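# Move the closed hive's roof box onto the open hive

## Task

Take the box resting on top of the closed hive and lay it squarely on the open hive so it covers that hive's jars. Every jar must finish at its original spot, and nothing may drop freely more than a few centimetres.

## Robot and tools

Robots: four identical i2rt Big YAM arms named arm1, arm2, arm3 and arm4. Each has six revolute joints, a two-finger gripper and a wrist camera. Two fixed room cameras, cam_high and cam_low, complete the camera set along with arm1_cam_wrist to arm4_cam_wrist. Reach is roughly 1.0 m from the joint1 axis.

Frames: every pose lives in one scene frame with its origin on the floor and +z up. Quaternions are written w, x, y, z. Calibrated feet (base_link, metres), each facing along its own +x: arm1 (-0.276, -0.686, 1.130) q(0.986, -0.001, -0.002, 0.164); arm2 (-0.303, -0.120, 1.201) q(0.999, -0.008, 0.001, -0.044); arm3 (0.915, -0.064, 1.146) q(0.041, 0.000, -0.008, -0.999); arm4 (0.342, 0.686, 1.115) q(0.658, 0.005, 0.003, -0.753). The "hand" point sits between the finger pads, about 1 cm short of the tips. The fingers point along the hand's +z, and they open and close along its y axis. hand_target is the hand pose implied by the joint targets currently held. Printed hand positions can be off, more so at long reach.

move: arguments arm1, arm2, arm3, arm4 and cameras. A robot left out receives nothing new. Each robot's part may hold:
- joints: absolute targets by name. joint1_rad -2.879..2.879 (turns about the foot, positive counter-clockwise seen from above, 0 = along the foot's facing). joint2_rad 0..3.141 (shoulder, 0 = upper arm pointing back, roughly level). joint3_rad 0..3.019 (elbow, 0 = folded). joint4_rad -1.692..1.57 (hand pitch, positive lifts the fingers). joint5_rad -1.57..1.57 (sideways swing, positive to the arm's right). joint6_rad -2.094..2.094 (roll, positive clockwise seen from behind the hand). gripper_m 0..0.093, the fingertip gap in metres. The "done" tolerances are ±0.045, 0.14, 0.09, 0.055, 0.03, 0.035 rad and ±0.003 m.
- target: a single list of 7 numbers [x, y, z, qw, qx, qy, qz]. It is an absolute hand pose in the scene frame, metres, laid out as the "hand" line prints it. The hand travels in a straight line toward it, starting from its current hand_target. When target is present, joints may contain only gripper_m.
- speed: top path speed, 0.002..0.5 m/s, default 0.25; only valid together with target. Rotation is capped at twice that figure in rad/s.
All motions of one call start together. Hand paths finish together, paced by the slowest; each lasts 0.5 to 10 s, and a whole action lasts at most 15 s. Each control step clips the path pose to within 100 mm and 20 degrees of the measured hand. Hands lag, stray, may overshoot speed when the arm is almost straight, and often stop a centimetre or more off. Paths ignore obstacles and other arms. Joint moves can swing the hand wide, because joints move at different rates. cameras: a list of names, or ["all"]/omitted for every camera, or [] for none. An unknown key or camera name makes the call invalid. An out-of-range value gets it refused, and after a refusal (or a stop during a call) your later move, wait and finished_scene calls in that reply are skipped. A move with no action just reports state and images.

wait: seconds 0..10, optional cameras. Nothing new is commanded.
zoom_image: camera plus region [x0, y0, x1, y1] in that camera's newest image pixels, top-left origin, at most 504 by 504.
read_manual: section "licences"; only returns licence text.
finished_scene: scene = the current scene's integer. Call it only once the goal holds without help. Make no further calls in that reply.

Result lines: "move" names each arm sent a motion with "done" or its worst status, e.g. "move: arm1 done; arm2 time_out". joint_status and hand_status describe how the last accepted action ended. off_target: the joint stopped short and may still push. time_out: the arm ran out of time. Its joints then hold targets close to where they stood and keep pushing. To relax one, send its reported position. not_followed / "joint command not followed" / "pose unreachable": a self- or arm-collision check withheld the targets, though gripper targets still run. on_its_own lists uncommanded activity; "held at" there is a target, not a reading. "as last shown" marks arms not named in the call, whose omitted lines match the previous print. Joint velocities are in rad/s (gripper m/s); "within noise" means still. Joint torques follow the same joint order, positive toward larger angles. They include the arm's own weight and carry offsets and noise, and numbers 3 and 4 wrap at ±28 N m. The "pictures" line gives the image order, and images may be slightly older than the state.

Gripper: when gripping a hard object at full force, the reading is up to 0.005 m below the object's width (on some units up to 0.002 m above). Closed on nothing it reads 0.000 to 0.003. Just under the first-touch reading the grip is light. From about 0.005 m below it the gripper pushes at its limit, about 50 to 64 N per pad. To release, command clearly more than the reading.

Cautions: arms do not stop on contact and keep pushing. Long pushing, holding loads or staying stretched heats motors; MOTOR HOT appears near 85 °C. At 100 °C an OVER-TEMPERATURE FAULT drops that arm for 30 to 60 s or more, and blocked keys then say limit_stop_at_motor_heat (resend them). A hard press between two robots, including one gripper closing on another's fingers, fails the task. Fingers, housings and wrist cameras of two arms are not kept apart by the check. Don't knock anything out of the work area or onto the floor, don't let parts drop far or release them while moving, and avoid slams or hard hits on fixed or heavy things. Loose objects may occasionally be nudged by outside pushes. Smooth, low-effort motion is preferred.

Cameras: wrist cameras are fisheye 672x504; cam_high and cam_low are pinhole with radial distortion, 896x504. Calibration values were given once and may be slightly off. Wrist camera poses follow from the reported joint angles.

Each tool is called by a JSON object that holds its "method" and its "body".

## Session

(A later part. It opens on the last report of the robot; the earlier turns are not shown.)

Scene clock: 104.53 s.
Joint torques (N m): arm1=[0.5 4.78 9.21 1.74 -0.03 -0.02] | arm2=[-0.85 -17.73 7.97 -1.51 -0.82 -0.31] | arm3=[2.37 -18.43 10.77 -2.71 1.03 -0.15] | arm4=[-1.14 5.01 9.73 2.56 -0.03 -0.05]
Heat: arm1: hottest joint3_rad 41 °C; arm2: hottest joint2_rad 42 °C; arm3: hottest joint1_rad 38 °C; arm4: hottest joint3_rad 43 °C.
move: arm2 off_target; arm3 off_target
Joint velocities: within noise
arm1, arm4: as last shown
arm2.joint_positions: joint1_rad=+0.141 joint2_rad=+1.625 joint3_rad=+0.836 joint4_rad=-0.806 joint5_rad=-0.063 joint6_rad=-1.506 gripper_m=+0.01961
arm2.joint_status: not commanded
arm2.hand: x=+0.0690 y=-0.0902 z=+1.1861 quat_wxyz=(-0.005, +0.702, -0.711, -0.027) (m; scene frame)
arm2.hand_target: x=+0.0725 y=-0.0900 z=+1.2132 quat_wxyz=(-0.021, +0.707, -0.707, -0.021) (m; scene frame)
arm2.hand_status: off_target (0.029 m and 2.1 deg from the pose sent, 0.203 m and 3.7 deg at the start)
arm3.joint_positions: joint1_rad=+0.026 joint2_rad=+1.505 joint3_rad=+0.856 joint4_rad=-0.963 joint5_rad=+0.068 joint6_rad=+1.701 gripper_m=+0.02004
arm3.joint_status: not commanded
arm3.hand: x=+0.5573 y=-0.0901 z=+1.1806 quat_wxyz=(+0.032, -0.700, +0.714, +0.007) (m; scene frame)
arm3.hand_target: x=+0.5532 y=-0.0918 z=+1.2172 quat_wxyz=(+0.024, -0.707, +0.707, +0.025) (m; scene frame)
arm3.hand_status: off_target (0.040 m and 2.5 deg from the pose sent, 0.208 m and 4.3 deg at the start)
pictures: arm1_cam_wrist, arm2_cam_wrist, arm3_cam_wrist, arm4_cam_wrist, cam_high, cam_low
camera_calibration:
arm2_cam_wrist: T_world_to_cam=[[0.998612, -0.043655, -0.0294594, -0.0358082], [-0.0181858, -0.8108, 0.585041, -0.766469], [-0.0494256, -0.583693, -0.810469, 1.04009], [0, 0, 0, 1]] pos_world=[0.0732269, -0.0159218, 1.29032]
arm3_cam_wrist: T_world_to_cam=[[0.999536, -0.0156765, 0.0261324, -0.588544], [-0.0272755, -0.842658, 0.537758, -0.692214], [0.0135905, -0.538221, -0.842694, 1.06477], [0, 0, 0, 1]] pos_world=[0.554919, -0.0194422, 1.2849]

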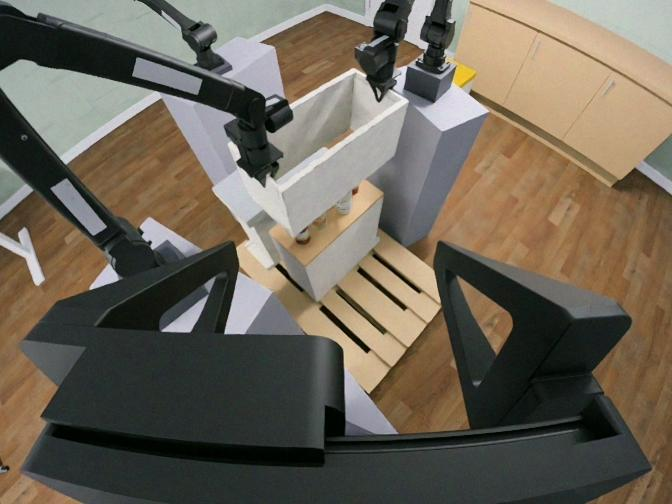

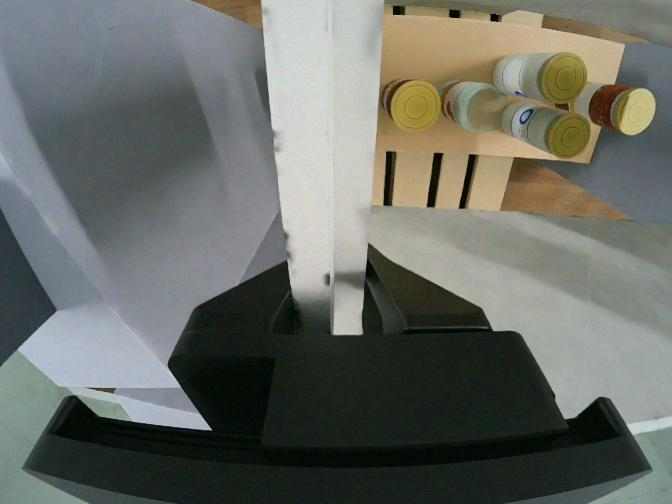

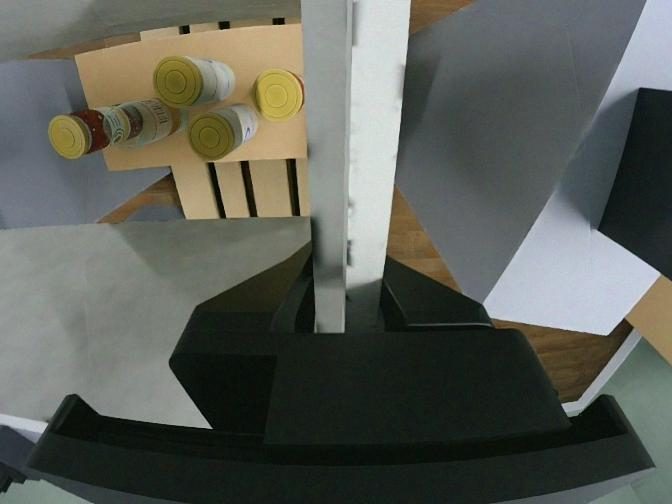

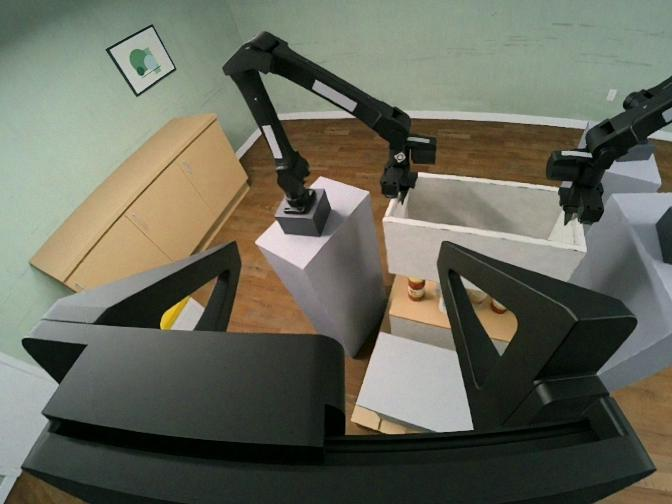

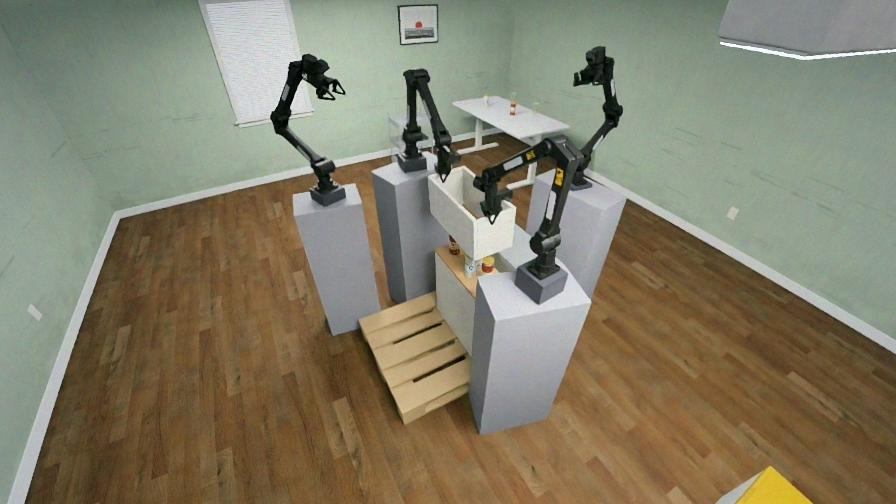

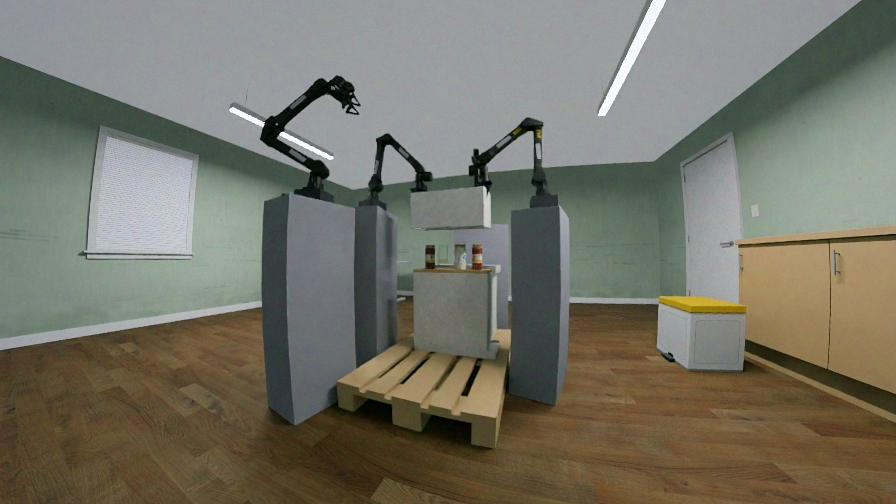

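{"method": "move", "body": {"arm2": {"target":[0.0735,-0.088,1.135,-0.005,0.7071,-0.7071,-0.005],"speed":0.06}, "arm3": {"target":[0.553,-0.09,1.139,-0.005,0.7071,-0.7071,-0.005],"speed":0.06}}}

{"method": "zoom_image", "body": {"camera": "cam_low", "region": [390, 190, 520, 290]}}

{"method": "zoom_image", "body": {"camera": "arm1_cam_wrist", "region": [180, 80, 460, 320]}}

{"method": "zoom_image", "body": {"camera": "arm4_cam_wrist", "region": [350, 140, 630, 360]}}

{"method": "zoom_image", "body": {"camera": "arm2_cam_wrist", "region": [360, 0, 670, 240]}}

{"method": "zoom_image", "body": {"camera": "arm3_cam_wrist", "region": [0, 0, 330, 240]}}

{"method": "zoom_image", "body": {"camera": "cam_high", "region": [390, 150, 550, 300]}}

Scene clock: 125.17 s.
Joint torques (N m): arm1=[0.44 4.84 9.2 1.74 -0.03 -0.02] | arm2=[0.73 -15.56 5.76 -0.5 -0.68 -0.07] | arm3=[0.62 -16.15 7.77 -0.96 0.38 -0.3] | arm4=[-1.08 4.84 9.7 2.35 -0.06 -0.03]
Heat: arm1: hottest joint3_rad 42 °C; arm2: hottest joint2_rad 42 °C; arm3: hottest joint2_rad 38 °C; arm4: hottest joint3_rad 44 °C.
move: arm2 off_target; arm3 off_target
Joint velocities: within noise
arm1.joint_positions: joint1_rad=+0.160 joint2_rad=+0.523 joint3_rad=+1.332 joint4_rad=-1.337 joint5_rad=-0.240 joint6_rad=-0.115 gripper_m=+0.09396
arm1.joint_status: not commanded
arm1.hand: x=-0.1193 y=-0.5546 z=+1.6626 quat_wxyz=(-0.468, +0.314, -0.803, -0.193) (m; scene frame)
arm1.hand_target: x=-0.1218 y=-0.5559 z=+1.6734 quat_wxyz=(-0.479, +0.313, -0.797, -0.194) (m; scene frame)
arm1.hand_status: not commanded
arm2.joint_positions: joint1_rad=+0.147 joint2_rad=+1.774 joint3_rad=+0.795 joint4_rad=-0.595 joint5_rad=-0.020 joint6_rad=-1.502 gripper_m=+0.01957
arm2.joint_status: not commanded
arm2.hand: x=+0.0730 y=-0.0961 z=+1.1225 quat_wxyz=(+0.001, +0.704, -0.710, -0.004) (m; scene frame)
arm2.hand_target: x=+0.0734 y=-0.0882 z=+1.1345 quat_wxyz=(-0.005, +0.707, -0.707, -0.005) (m; scene frame)
arm2.hand_status: off_target (0.015 m and 0.9 deg from the pose sent, 0.051 m and 2.6 deg at the start)
arm3.joint_positions: joint1_rad=+0.013 joint2_rad=+1.618 joint3_rad=+0.779 joint4_rad=-0.759 joint5_rad=+0.026 joint6_rad=+1.680 gripper_m=+0.02004
arm3.joint_status: not commanded
arm3.hand: x=+0.5604 y=-0.0934 z=+1.1198 quat_wxyz=(+0.014, -0.702, +0.712, -0.005) (m; scene frame)
arm3.hand_target: x=+0.5532 y=-0.0901 z=+1.1382 quat_wxyz=(+0.005, -0.707, +0.707, +0.005) (m; scene frame)
arm3.hand_status: off_target (0.021 m and 1.7 deg from the pose sent, 0.042 m and 3.3 deg at the start)
arm4.joint_positions: joint1_rad=+0.333 joint2_rad=+0.514 joint3_rad=+1.416 joint4_rad=-1.197 joint5_rad=-0.210 joint6_rad=+0.151 gripper_m=+0.09396
arm4.joint_status: not commanded
arm4.hand: x=+0.4139 y=+0.4949 z=+1.7178 quat_wxyz=(-0.532, -0.509, -0.622, +0.266) (m; scene frame)
arm4.hand_target: x=+0.4129 y=+0.4996 z=+1.7275 quat_wxyz=(-0.539, -0.504, -0.618, +0.272) (m; scene frame)
arm4.hand_status: not commanded
pictures: arm1_cam_wrist, arm2_cam_wrist, arm3_cam_wrist, arm4_cam_wrist, cam_high, cam_low
camera_calibration:
arm2_cam_wrist: T_world_to_cam=[[0.999167, -0.0406026, -0.00410262, -0.0701094], [-0.0293795, -0.785451, 0.618226, -0.768], [-0.028324, -0.617591, -0.785989, 0.953081], [0, 0, 0, 1]] pos_world=[0.0744827, -0.0174587, 1.22362]
arm3_cam_wrist: T_world_to_cam=[[0.999804, -0.00880944, 0.0177219, -0.580316], [-0.0173876, -0.81868, 0.573987, -0.706111], [0.00945205, -0.574183, -0.818673, 0.983804], [0, 0, 0, 1]] pos_world=[0.558625, -0.0183086, 1.221]

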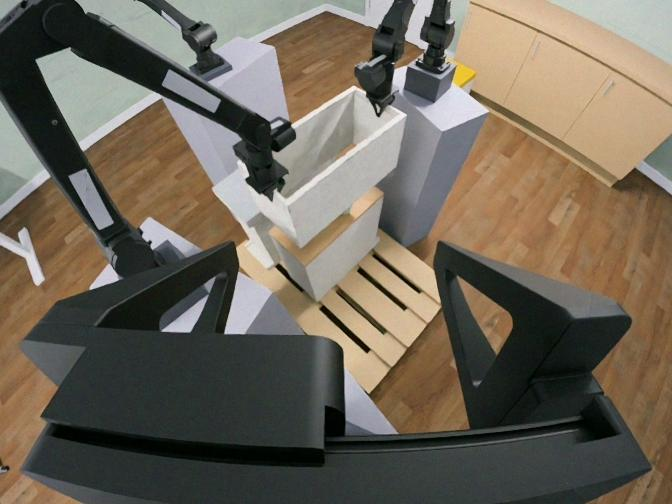

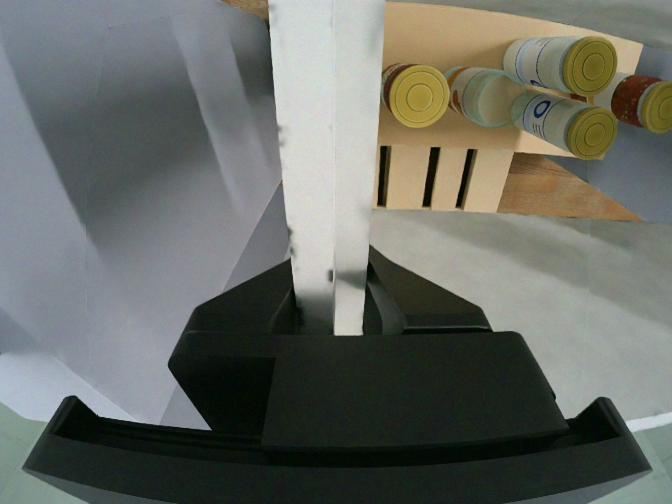

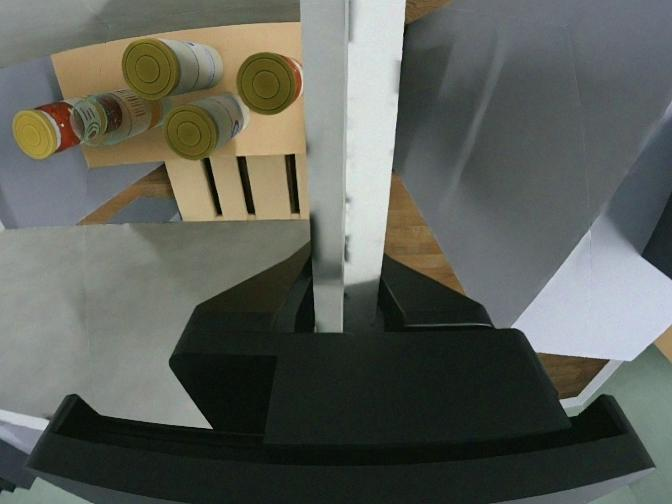

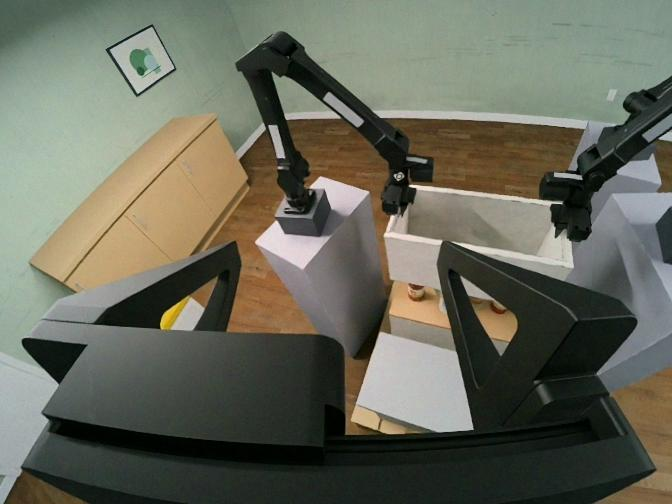

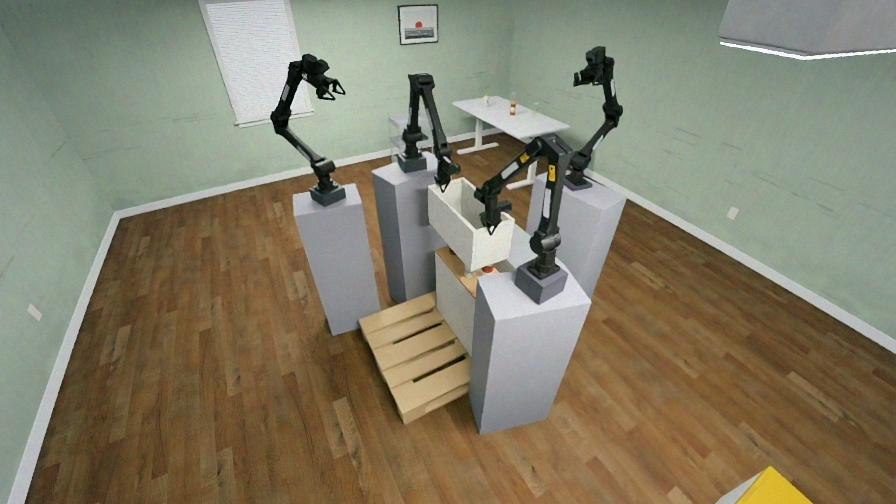

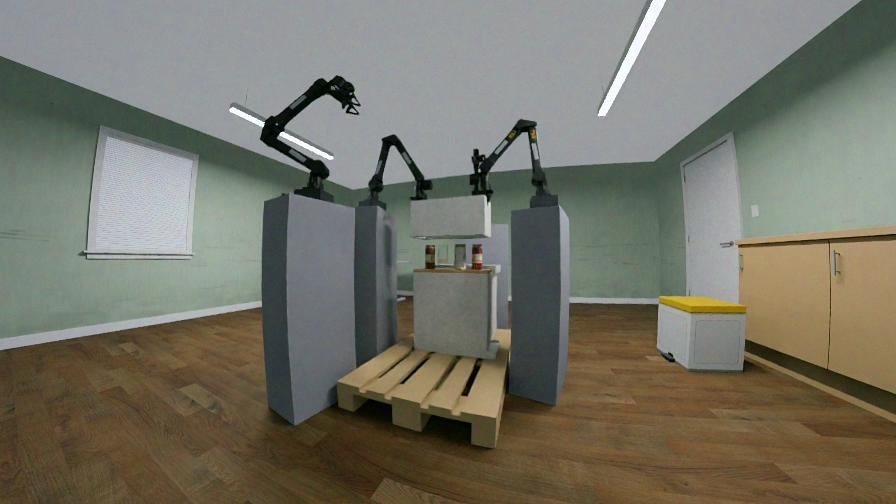

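Scaled by 3.877.

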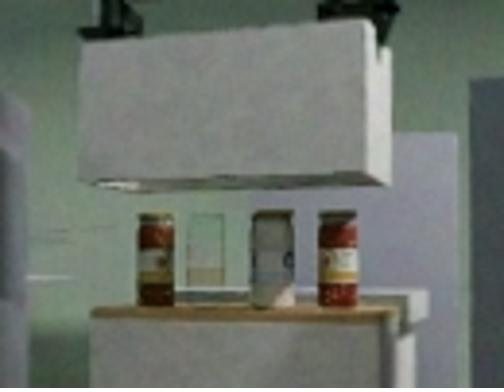

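Scaled by 1.800 from the camera's 672x504 image, which has a finer 960x720 frame.

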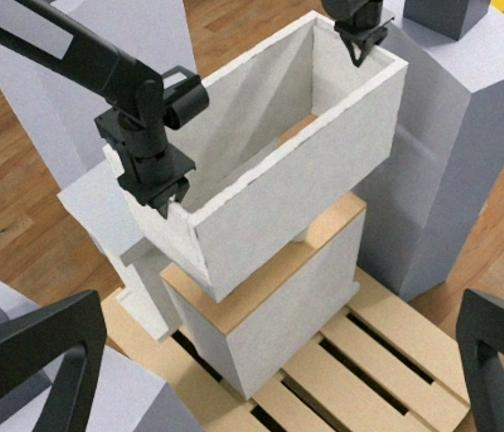

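Scaled by 1.800 from the camera's 672x504 image, which has a finer 960x720 frame.

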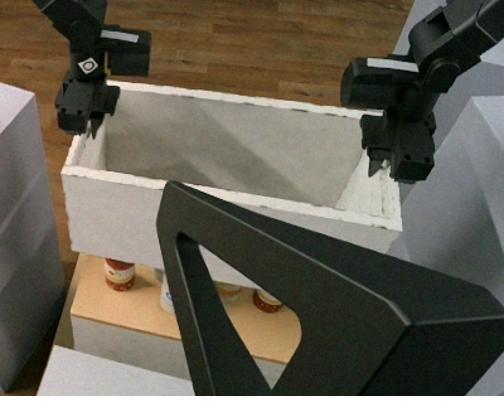

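Scaled by 1.626 from the camera's 672x504 image, which has a finer 960x720 frame.

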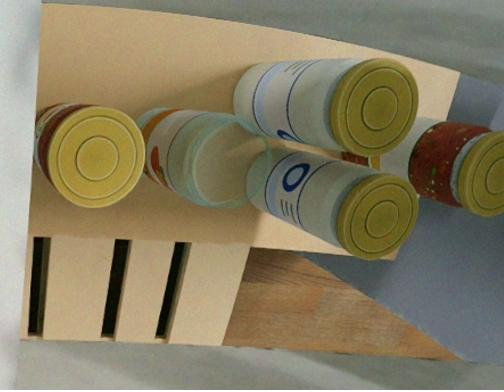

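Scaled by 1.527 from the camera's 672x504 image, which has a finer 960x720 frame.

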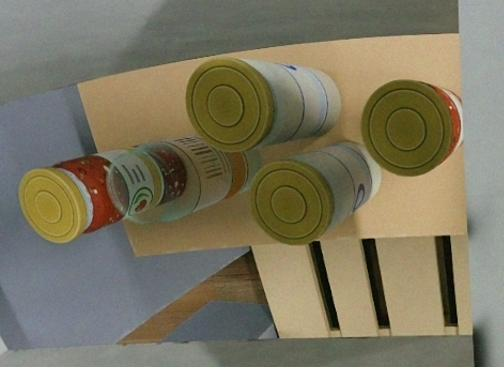

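Scaled by 3.150.

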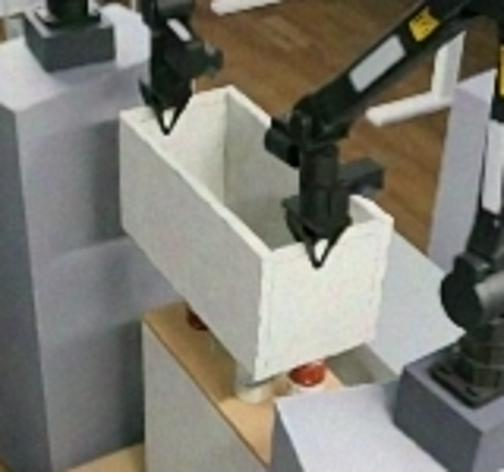

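{"method": "move", "body": {"arm1": {"target":[0.1,-0.48,1.25,0.5417,-0.4545,0.5417,0.4545],"speed":0.25}, "cameras": []}}

{"method": "move", "body": {"arm1": {"target":[0.15,-0.42,0.9,0.5417,-0.4545,0.5417,0.4545],"speed":0.2}, "cameras": ["arm1_cam_wrist","cam_low","cam_high"]}}

Scene clock: 151.00 s.
Joint torques (N m): arm1=[1.55 -6.89 4.55 1.87 0.1 0.05] | arm2=[0.73 -15.5 5.74 -0.53 -0.69 -0.06] | arm3=[0.62 -16.15 7.76 -0.95 0.39 -0.29] | arm4=[-1.32 5.07 9.7 2.43 -0.1 -0.05]
Heat: arm1: hottest joint3_rad 42 °C; arm2: hottest joint2_rad 41 °C; arm3: hottest joint1_rad 37 °C; arm4: hottest joint3_rad 44 °C.
move: arm1 done
Joint velocities: within noise
arm1.joint_positions: joint1_rad=-0.245 joint2_rad=+1.763 joint3_rad=+0.483 joint4_rad=+1.270 joint5_rad=-1.297 joint6_rad=-0.006 gripper_m=+0.09396
arm1.joint_status: not commanded
arm1.hand: x=+0.0998 y=-0.4862 z=+1.2531 quat_wxyz=(-0.544, +0.452, -0.545, -0.450) (m; scene frame)
arm1.hand_target: x=+0.0999 y=-0.4800 z=+1.2500 quat_wxyz=(-0.541, +0.455, -0.542, -0.454) (m; scene frame)
arm1.hand_status: done (0.007 m and 0.8 deg from the pose sent, 0.473 m and 46.4 deg at the start)
arm2, arm3, arm4: as last shown
arm3.hand: x=+0.5604 y=-0.0934 z=+1.1198 quat_wxyz=(+0.013, -0.702, +0.712, -0.005) (m; scene frame)
arm3.hand_target: x=+0.5531 y=-0.0901 z=+1.1383 quat_wxyz=(+0.005, -0.707, +0.707, +0.005) (m; scene frame)
pictures: none
No camera images: "cameras" was empty.

Scene clock: 153.67 s.
Joint torques (N m): arm1=[1.38 -12.69 0.58 2 0 0] | arm2=[0.97 -15.44 5.78 -0.5 -0.7 -0.06] | arm3=[0.62 -16.15 7.76 -0.95 0.39 -0.3] | arm4=[-1.79 4.84 9.58 2.48 -0.07 -0.04]
Heat: arm1: hottest joint3_rad 42 °C; arm2: hottest joint2_rad 41 °C; arm3: hottest joint1_rad 37 °C; arm4: hottest joint3_rad 44 °C.
move: arm1 off_target
Joint velocities: within noise
arm1.joint_positions: joint1_rad=-0.110 joint2_rad=+2.842 joint3_rad=+1.108 joint4_rad=+1.552 joint5_rad=-1.183 joint6_rad=-0.163 gripper_m=+0.09396
arm1.joint_status: not commanded
arm1.hand: x=+0.1578 y=-0.4250 z=+0.9062 quat_wxyz=(-0.520, +0.472, -0.558, -0.442) (m; scene frame)
arm1.hand_target: x=+0.1501 y=-0.4202 z=+0.9002 quat_wxyz=(-0.518, +0.476, -0.555, -0.445) (m; scene frame)
arm1.hand_status: off_target (0.011 m and 4.0 deg from the pose sent, 0.363 m and 0.8 deg at the start; a joint's target at an end of its range on 55 of 80 steps)
arm2, arm3, arm4: as last shown
pictures: arm1_cam_wrist, cam_high, cam_low
camera_calibration:
arm1_cam_wrist: T_world_to_cam=[[0.985758, -0.168158, 0.00204554, -0.22962], [-0.109405, -0.650483, -0.7516, 0.422112], [0.127718, 0.740671, -0.659617, 1.01516], [0, 0, 0, 1]] pos_world=[0.142876, -0.515938, 0.987348]

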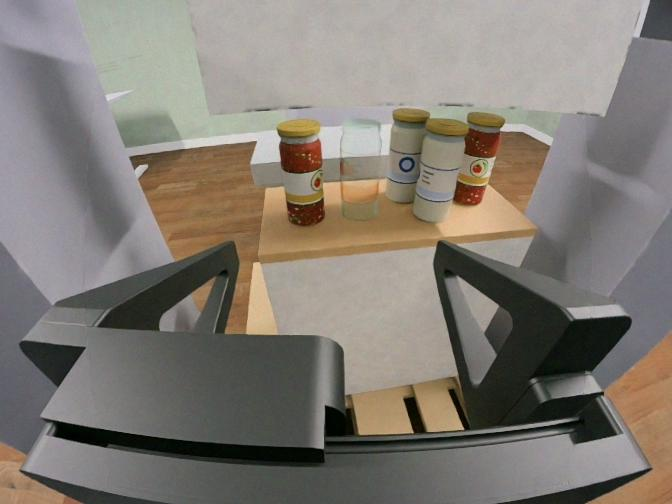

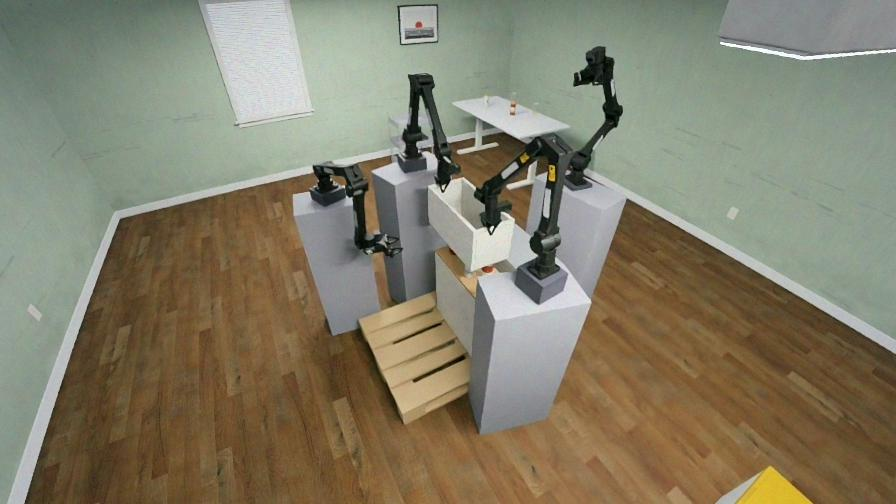

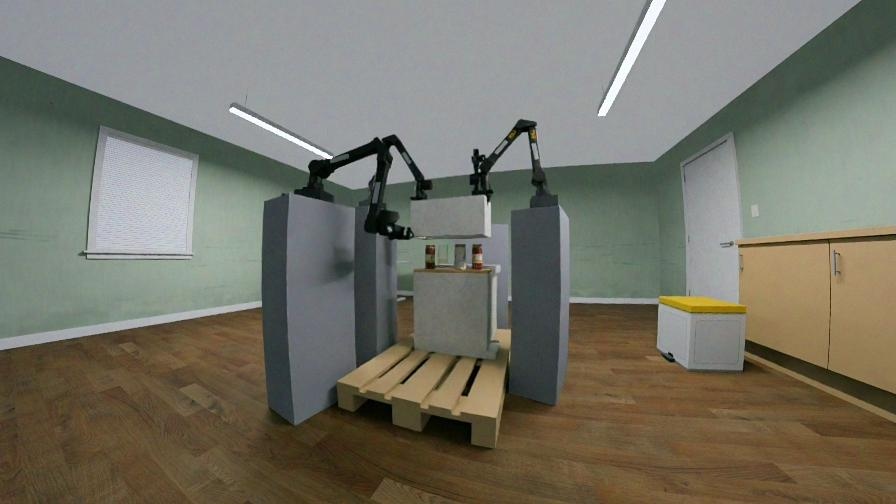

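{"method": "zoom_image", "body": {"camera": "arm1_cam_wrist", "region": [180, 0, 420, 300]}}

{"method": "zoom_image", "body": {"camera": "arm1_cam_wrist", "region": [420, 0, 660, 300]}}

Scaled by 1.680 from the camera's 672x504 image, which has a finer 960x720 frame.

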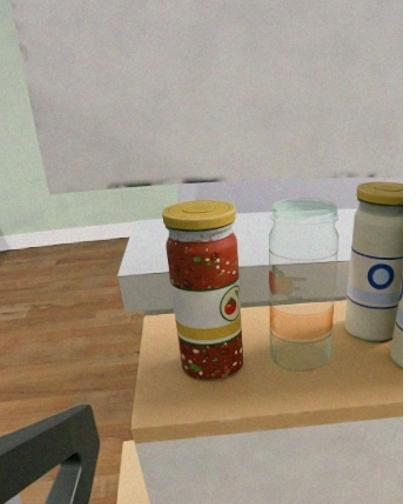

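Scaled by 1.680 from the camera's 672x504 image, which has a finer 960x720 frame.

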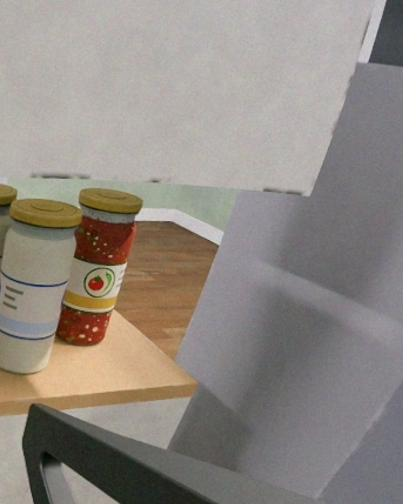

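{"method": "move", "body": {"arm2": {"target":[0.089,-0.053,1.135,-0.005,0.7071,-0.7071,-0.005],"speed":0.05}, "arm3": {"target":[0.5685,-0.055,1.139,-0.005,0.7071,-0.7071,-0.005],"speed":0.05}, "cameras": ["arm1_cam_wrist"]}}

{"method": "zoom_image", "body": {"camera": "arm1_cam_wrist", "region": [180, 0, 420, 300]}}

{"method": "zoom_image", "body": {"camera": "arm1_cam_wrist", "region": [420, 0, 660, 300]}}

Scene clock: 163.50 s.
Joint torques (N m): arm1=[1.38 -12.69 0.55 2.04 0 0.01] | arm2=[0.67 -15.85 7.87 -1.51 -0.75 -0.06] | arm3=[0.56 -19.08 6.09 -1.51 0.58 -0.3] | arm4=[-1.2 5.07 9.57 2.36 -0.07 -0.04]
Heat: arm1: hottest joint3_rad 40 °C; arm2: hottest joint2_rad 40 °C; arm3: hottest joint1_rad 37 °C; arm4: hottest joint3_rad 44 °C.
move: arm2 off_target; arm3 off_target
Joint velocities: within noise
arm1, arm4: as last shown
arm2.joint_positions: joint1_rad=+0.232 joint2_rad=+1.807 joint3_rad=+0.826 joint4_rad=-0.591 joint5_rad=-0.018 joint6_rad=-1.417 gripper_m=+0.01953
arm2.joint_status: not commanded
arm2.hand: x=+0.0808 y=-0.0630 z=+1.1167 quat_wxyz=(+0.002, +0.704, -0.710, -0.003) (m; scene frame)
arm2.hand_target: x=+0.0888 y=-0.0532 z=+1.1345 quat_wxyz=(-0.005, +0.707, -0.707, -0.005) (m; scene frame)
arm2.hand_status: off_target (0.022 m and 1.0 deg from the pose sent, 0.048 m and 0.9 deg at the start)
arm3.joint_positions: joint1_rad=-0.083 joint2_rad=+1.618 joint3_rad=+0.747 joint4_rad=-0.729 joint5_rad=+0.022 joint6_rad=+1.584 gripper_m=+0.02004
arm3.joint_status: not commanded
arm3.hand: x=+0.5692 y=-0.0603 z=+1.1111 quat_wxyz=(+0.013, -0.702, +0.712, -0.009) (m; scene frame)
arm3.hand_target: x=+0.5685 y=-0.0553 z=+1.1364 quat_wxyz=(+0.005, -0.707, +0.707, +0.005) (m; scene frame)
arm3.hand_status: off_target (0.028 m and 2.0 deg from the pose sent, 0.044 m and 1.7 deg at the start)
pictures: arm1_cam_wrist
camera_calibration:
arm1_cam_wrist: T_world_to_cam=[[0.985758, -0.168158, 0.00204554, -0.22962], [-0.109405, -0.650483, -0.7516, 0.422112], [0.127718, 0.740671, -0.659617, 1.01516], [0, 0, 0, 1]] pos_world=[0.142876, -0.515938, 0.987348]

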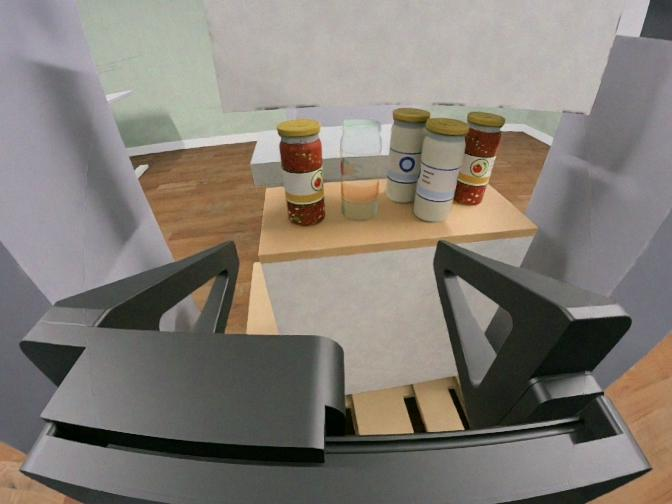

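Scaled by 1.680 from the camera's 672x504 image, which has a finer 960x720 frame.

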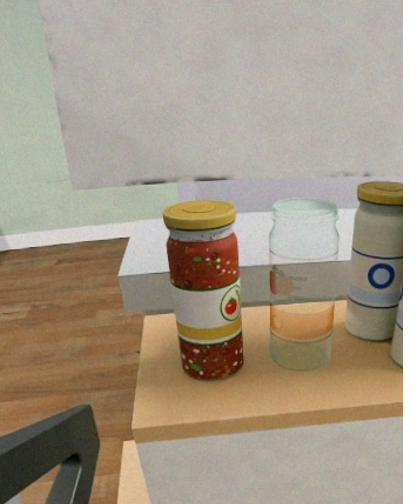

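Scaled by 1.680 from the camera's 672x504 image, which has a finer 960x720 frame.

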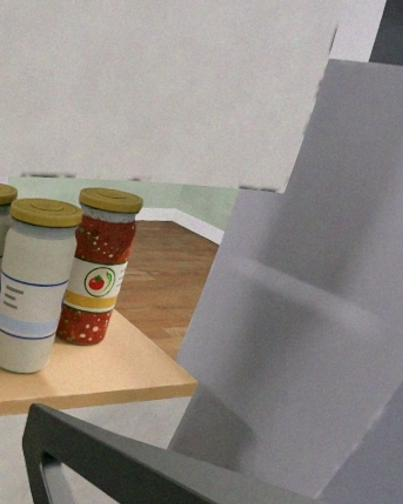

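{"method": "move", "body": {"arm2": {"target":[0.0965,-0.048,1.105,-0.005,0.7071,-0.7071,-0.005],"speed":0.05}, "arm3": {"target":[0.576,-0.05,1.113,-0.005,0.7071,-0.7071,-0.005],"speed":0.05}, "cameras": ["arm1_cam_wrist","arm2_cam_wrist","cam_low"]}}

{"method": "zoom_image", "body": {"camera": "arm1_cam_wrist", "region": [180, 0, 420, 300]}}

{"method": "zoom_image", "body": {"camera": "arm1_cam_wrist", "region": [420, 0, 660, 300]}}

{"method": "zoom_image", "body": {"camera": "cam_low", "region": [390, 190, 520, 290]}}

Scene clock: 168.70 s.
Joint torques (N m): arm1=[1.44 -12.69 0.57 2.04 0 0] | arm2=[0.91 -16.21 6.3 -0.88 -0.9 -0.01] | arm3=[0.38 -15.56 6.5 -0.75 0.57 -0.3] | arm4=[-1.26 5.01 9.72 2.5 -0.09 0]
Heat: arm1: hottest joint3_rad 39 °C; arm2: hottest joint2_rad 40 °C; arm3: hottest joint1_rad 37 °C; arm4: hottest joint3_rad 44 °C.
move: arm2 off_target; arm3 off_target
Joint velocities: within noise
arm1, arm4: as last shown
arm2.joint_positions: joint1_rad=+0.240 joint2_rad=+1.886 joint3_rad=+0.858 joint4_rad=-0.533 joint5_rad=-0.014 joint6_rad=-1.410 gripper_m=+0.01953
arm2.joint_status: not commanded
arm2.hand: x=+0.0949 y=-0.0587 z=+1.0936 quat_wxyz=(-0.001, +0.704, -0.710, +0.002) (m; scene frame)
arm2.hand_target: x=+0.0964 y=-0.0481 z=+1.1047 quat_wxyz=(-0.005, +0.707, -0.707, -0.005) (m; scene frame)
arm2.hand_status: off_target (0.016 m and 1.0 deg from the pose sent, 0.025 m and 1.0 deg at the start)
arm3.joint_positions: joint1_rad=-0.098 joint2_rad=+1.626 joint3_rad=+0.696 joint4_rad=-0.664 joint5_rad=+0.022 joint6_rad=+1.567 gripper_m=+0.02004
arm3.joint_status: not commanded
arm3.hand: x=+0.5822 y=-0.0555 z=+1.0964 quat_wxyz=(+0.011, -0.703, +0.711, -0.007) (m; scene frame)
arm3.hand_target: x=+0.5761 y=-0.0501 z=+1.1122 quat_wxyz=(+0.005, -0.707, +0.707, +0.005) (m; scene frame)
arm3.hand_status: off_target (0.019 m and 1.7 deg from the pose sent, 0.012 m and 2.0 deg at the start)
pictures: arm1_cam_wrist, arm2_cam_wrist, cam_low
camera_calibration:
arm1_cam_wrist: T_world_to_cam=[[0.985758, -0.168158, 0.00204554, -0.22962], [-0.109405, -0.650483, -0.7516, 0.422112], [0.127718, 0.740671, -0.659617, 1.01516], [0, 0, 0, 1]] pos_world=[0.142876, -0.515938, 0.987348]
arm2_cam_wrist: T_world_to_cam=[[0.999203, -0.0392698, 0.00716582, -0.102847], [-0.0352233, -0.782896, 0.621155, -0.722571], [-0.0187825, -0.620912, -0.783655, 0.950351], [0, 0, 0, 1]] pos_world=[0.0951636, 0.0203474, 1.19431]

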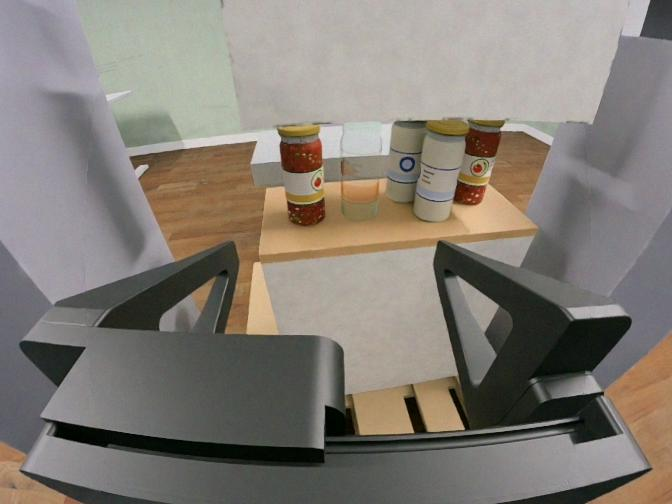

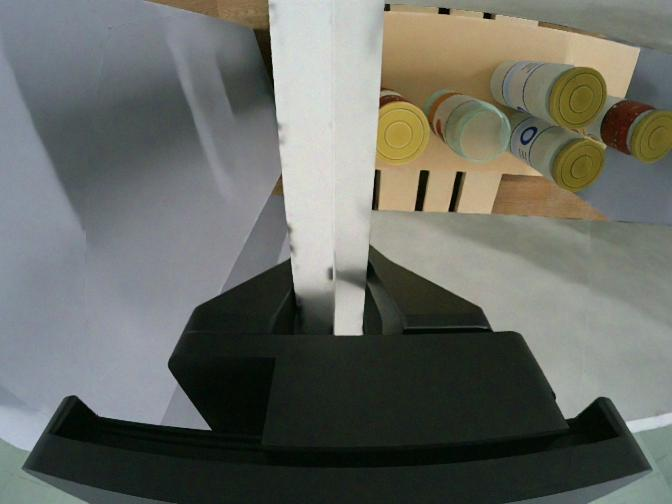

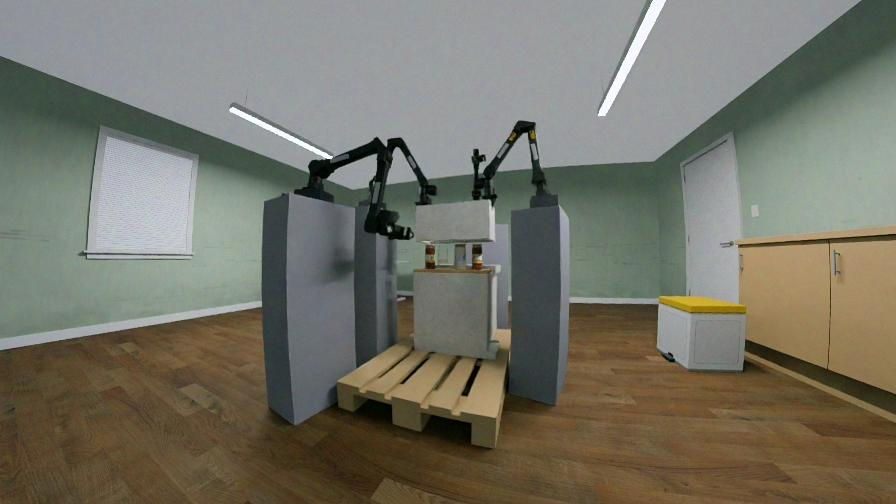

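Scaled by 1.680 from the camera's 672x504 image, which has a finer 960x720 frame.

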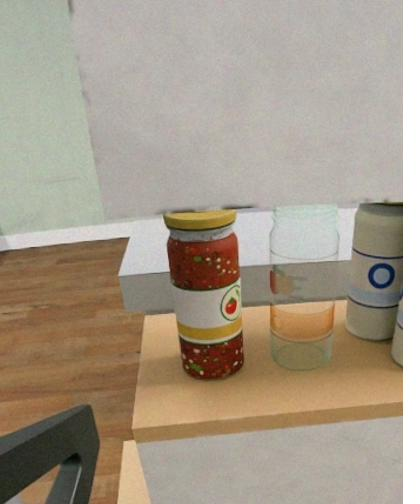

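Scaled by 1.680 from the camera's 672x504 image, which has a finer 960x720 frame.

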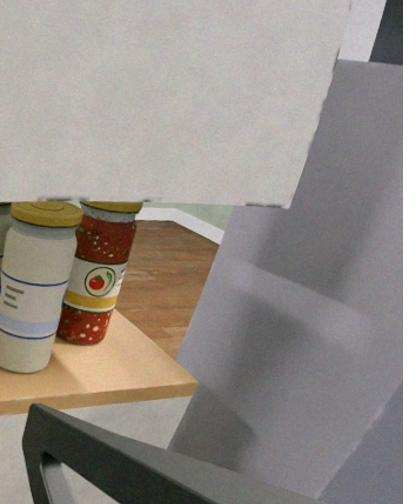

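Scaled by 3.877.

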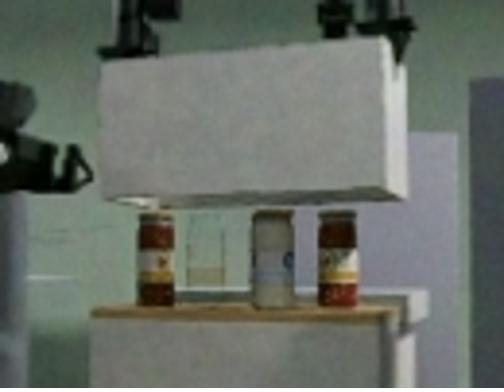

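{"method": "move", "body": {"arm2": {"target":[0.089,-0.044,1.083,-0.005,0.7071,-0.7071,-0.005],"speed":0.04}, "arm3": {"target":[0.5675,-0.046,1.085,-0.005,0.7071,-0.7071,-0.005],"speed":0.04}, "cameras": ["arm1_cam_wrist","arm2_cam_wrist","arm3_cam_wrist"]}}

{"method": "zoom_image", "body": {"camera": "arm1_cam_wrist", "region": [180, 0, 420, 300]}}

{"method": "zoom_image", "body": {"camera": "arm1_cam_wrist", "region": [420, 0, 660, 300]}}

Scene clock: 174.33 s.
Joint torques (N m): arm1=[1.38 -12.63 0.55 2.02 0 0.01] | arm2=[1.03 -17.2 4.34 -0.28 -0.89 -0.02] | arm3=[0.32 -15.62 6.53 -0.75 0.57 -0.31] | arm4=[-1.9 4.6 9.51 2.5 -0.08 -0.08]
Heat: arm1: hottest joint3_rad 39 °C; arm2: hottest joint2_rad 40 °C; arm3: hottest joint1_rad 37 °C; arm4: hottest joint3_rad 44 °C.
move: arm2 off_target; arm3 off_target
Joint velocities: within noise
arm1, arm4: as last shown
arm2.joint_positions: joint1_rad=+0.254 joint2_rad=+1.942 joint3_rad=+0.853 joint4_rad=-0.477 joint5_rad=-0.014 joint6_rad=-1.395 gripper_m=+0.01953
arm2.joint_status: not commanded
arm2.hand: x=+0.0910 y=-0.0539 z=+1.0712 quat_wxyz=(+0.001, +0.704, -0.710, +0.000) (m; scene frame)
arm2.hand_target: x=+0.0891 y=-0.0443 z=+1.0824 quat_wxyz=(-0.005, +0.707, -0.707, -0.005) (m; scene frame)
arm2.hand_status: off_target (0.016 m and 1.1 deg from the pose sent, 0.019 m and 1.0 deg at the start)
arm3.joint_positions: joint1_rad=-0.110 joint2_rad=+1.711 joint3_rad=+0.696 joint4_rad=-0.579 joint5_rad=+0.022 joint6_rad=+1.556 gripper_m=+0.02004
arm3.joint_status: not commanded
arm3.hand: x=+0.5778 y=-0.0518 z=+1.0692 quat_wxyz=(+0.011, -0.703, +0.711, -0.007) (m; scene frame)
arm3.hand_target: x=+0.5677 y=-0.0461 z=+1.0844 quat_wxyz=(+0.005, -0.707, +0.707, +0.005) (m; scene frame)
arm3.hand_status: off_target (0.020 m and 1.7 deg from the pose sent, 0.021 m and 1.7 deg at the start)
pictures: arm1_cam_wrist, arm2_cam_wrist, arm3_cam_wrist
camera_calibration:
arm1_cam_wrist: T_world_to_cam=[[0.985758, -0.168158, 0.00204554, -0.22962], [-0.109405, -0.650483, -0.7516, 0.422112], [0.127718, 0.740671, -0.659617, 1.01516], [0, 0, 0, 1]] pos_world=[0.142876, -0.515938, 0.987348]
arm2_cam_wrist: T_world_to_cam=[[0.999179, -0.0404658, 0.00177801, -0.0929648], [-0.0327922, -0.782375, 0.621943, -0.70617], [-0.0237764, -0.621491, -0.78306, 0.935492], [0, 0, 0, 1]] pos_world=[0.0919743, 0.0251483, 1.17191]
arm3_cam_wrist: T_world_to_cam=[[0.999828, -0.00773986, 0.0168668, -0.595373], [-0.0160897, -0.814429, 0.580041, -0.649695], [0.00924734, -0.580212, -0.814413, 0.961433], [0, 0, 0, 1]] pos_world=[0.575926, 0.0240971, 1.16989]

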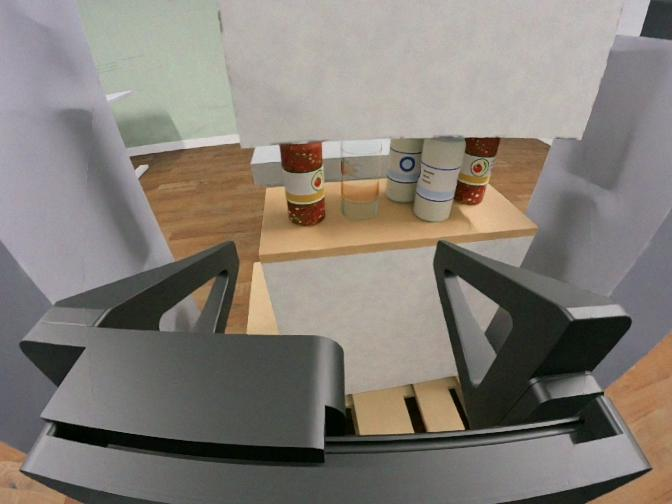

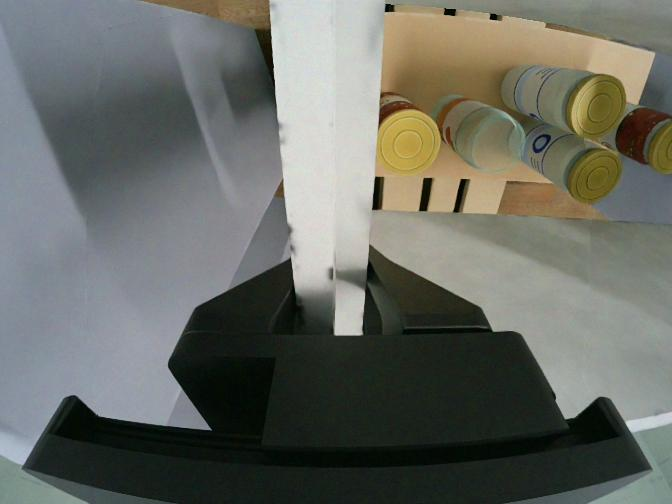

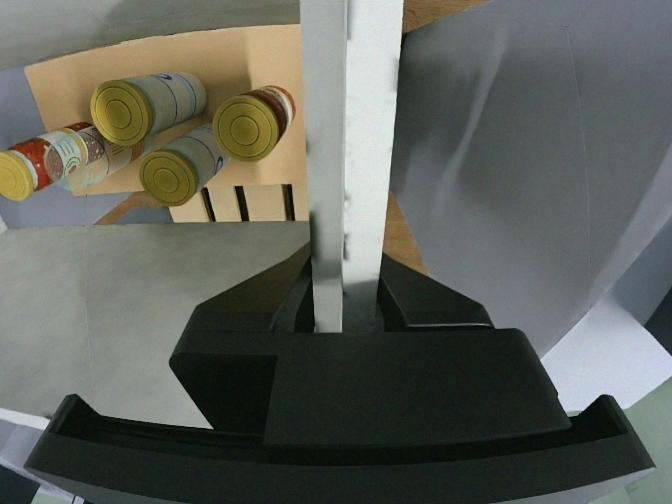

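Scaled by 1.680 from the camera's 672x504 image, which has a finer 960x720 frame.

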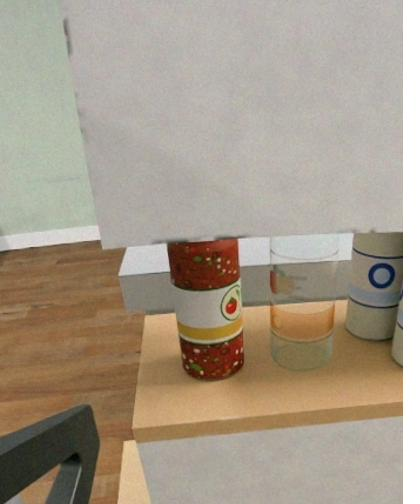

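Scaled by 1.680 from the camera's 672x504 image, which has a finer 960x720 frame.

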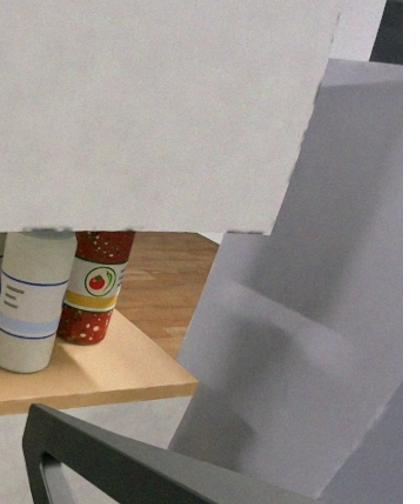

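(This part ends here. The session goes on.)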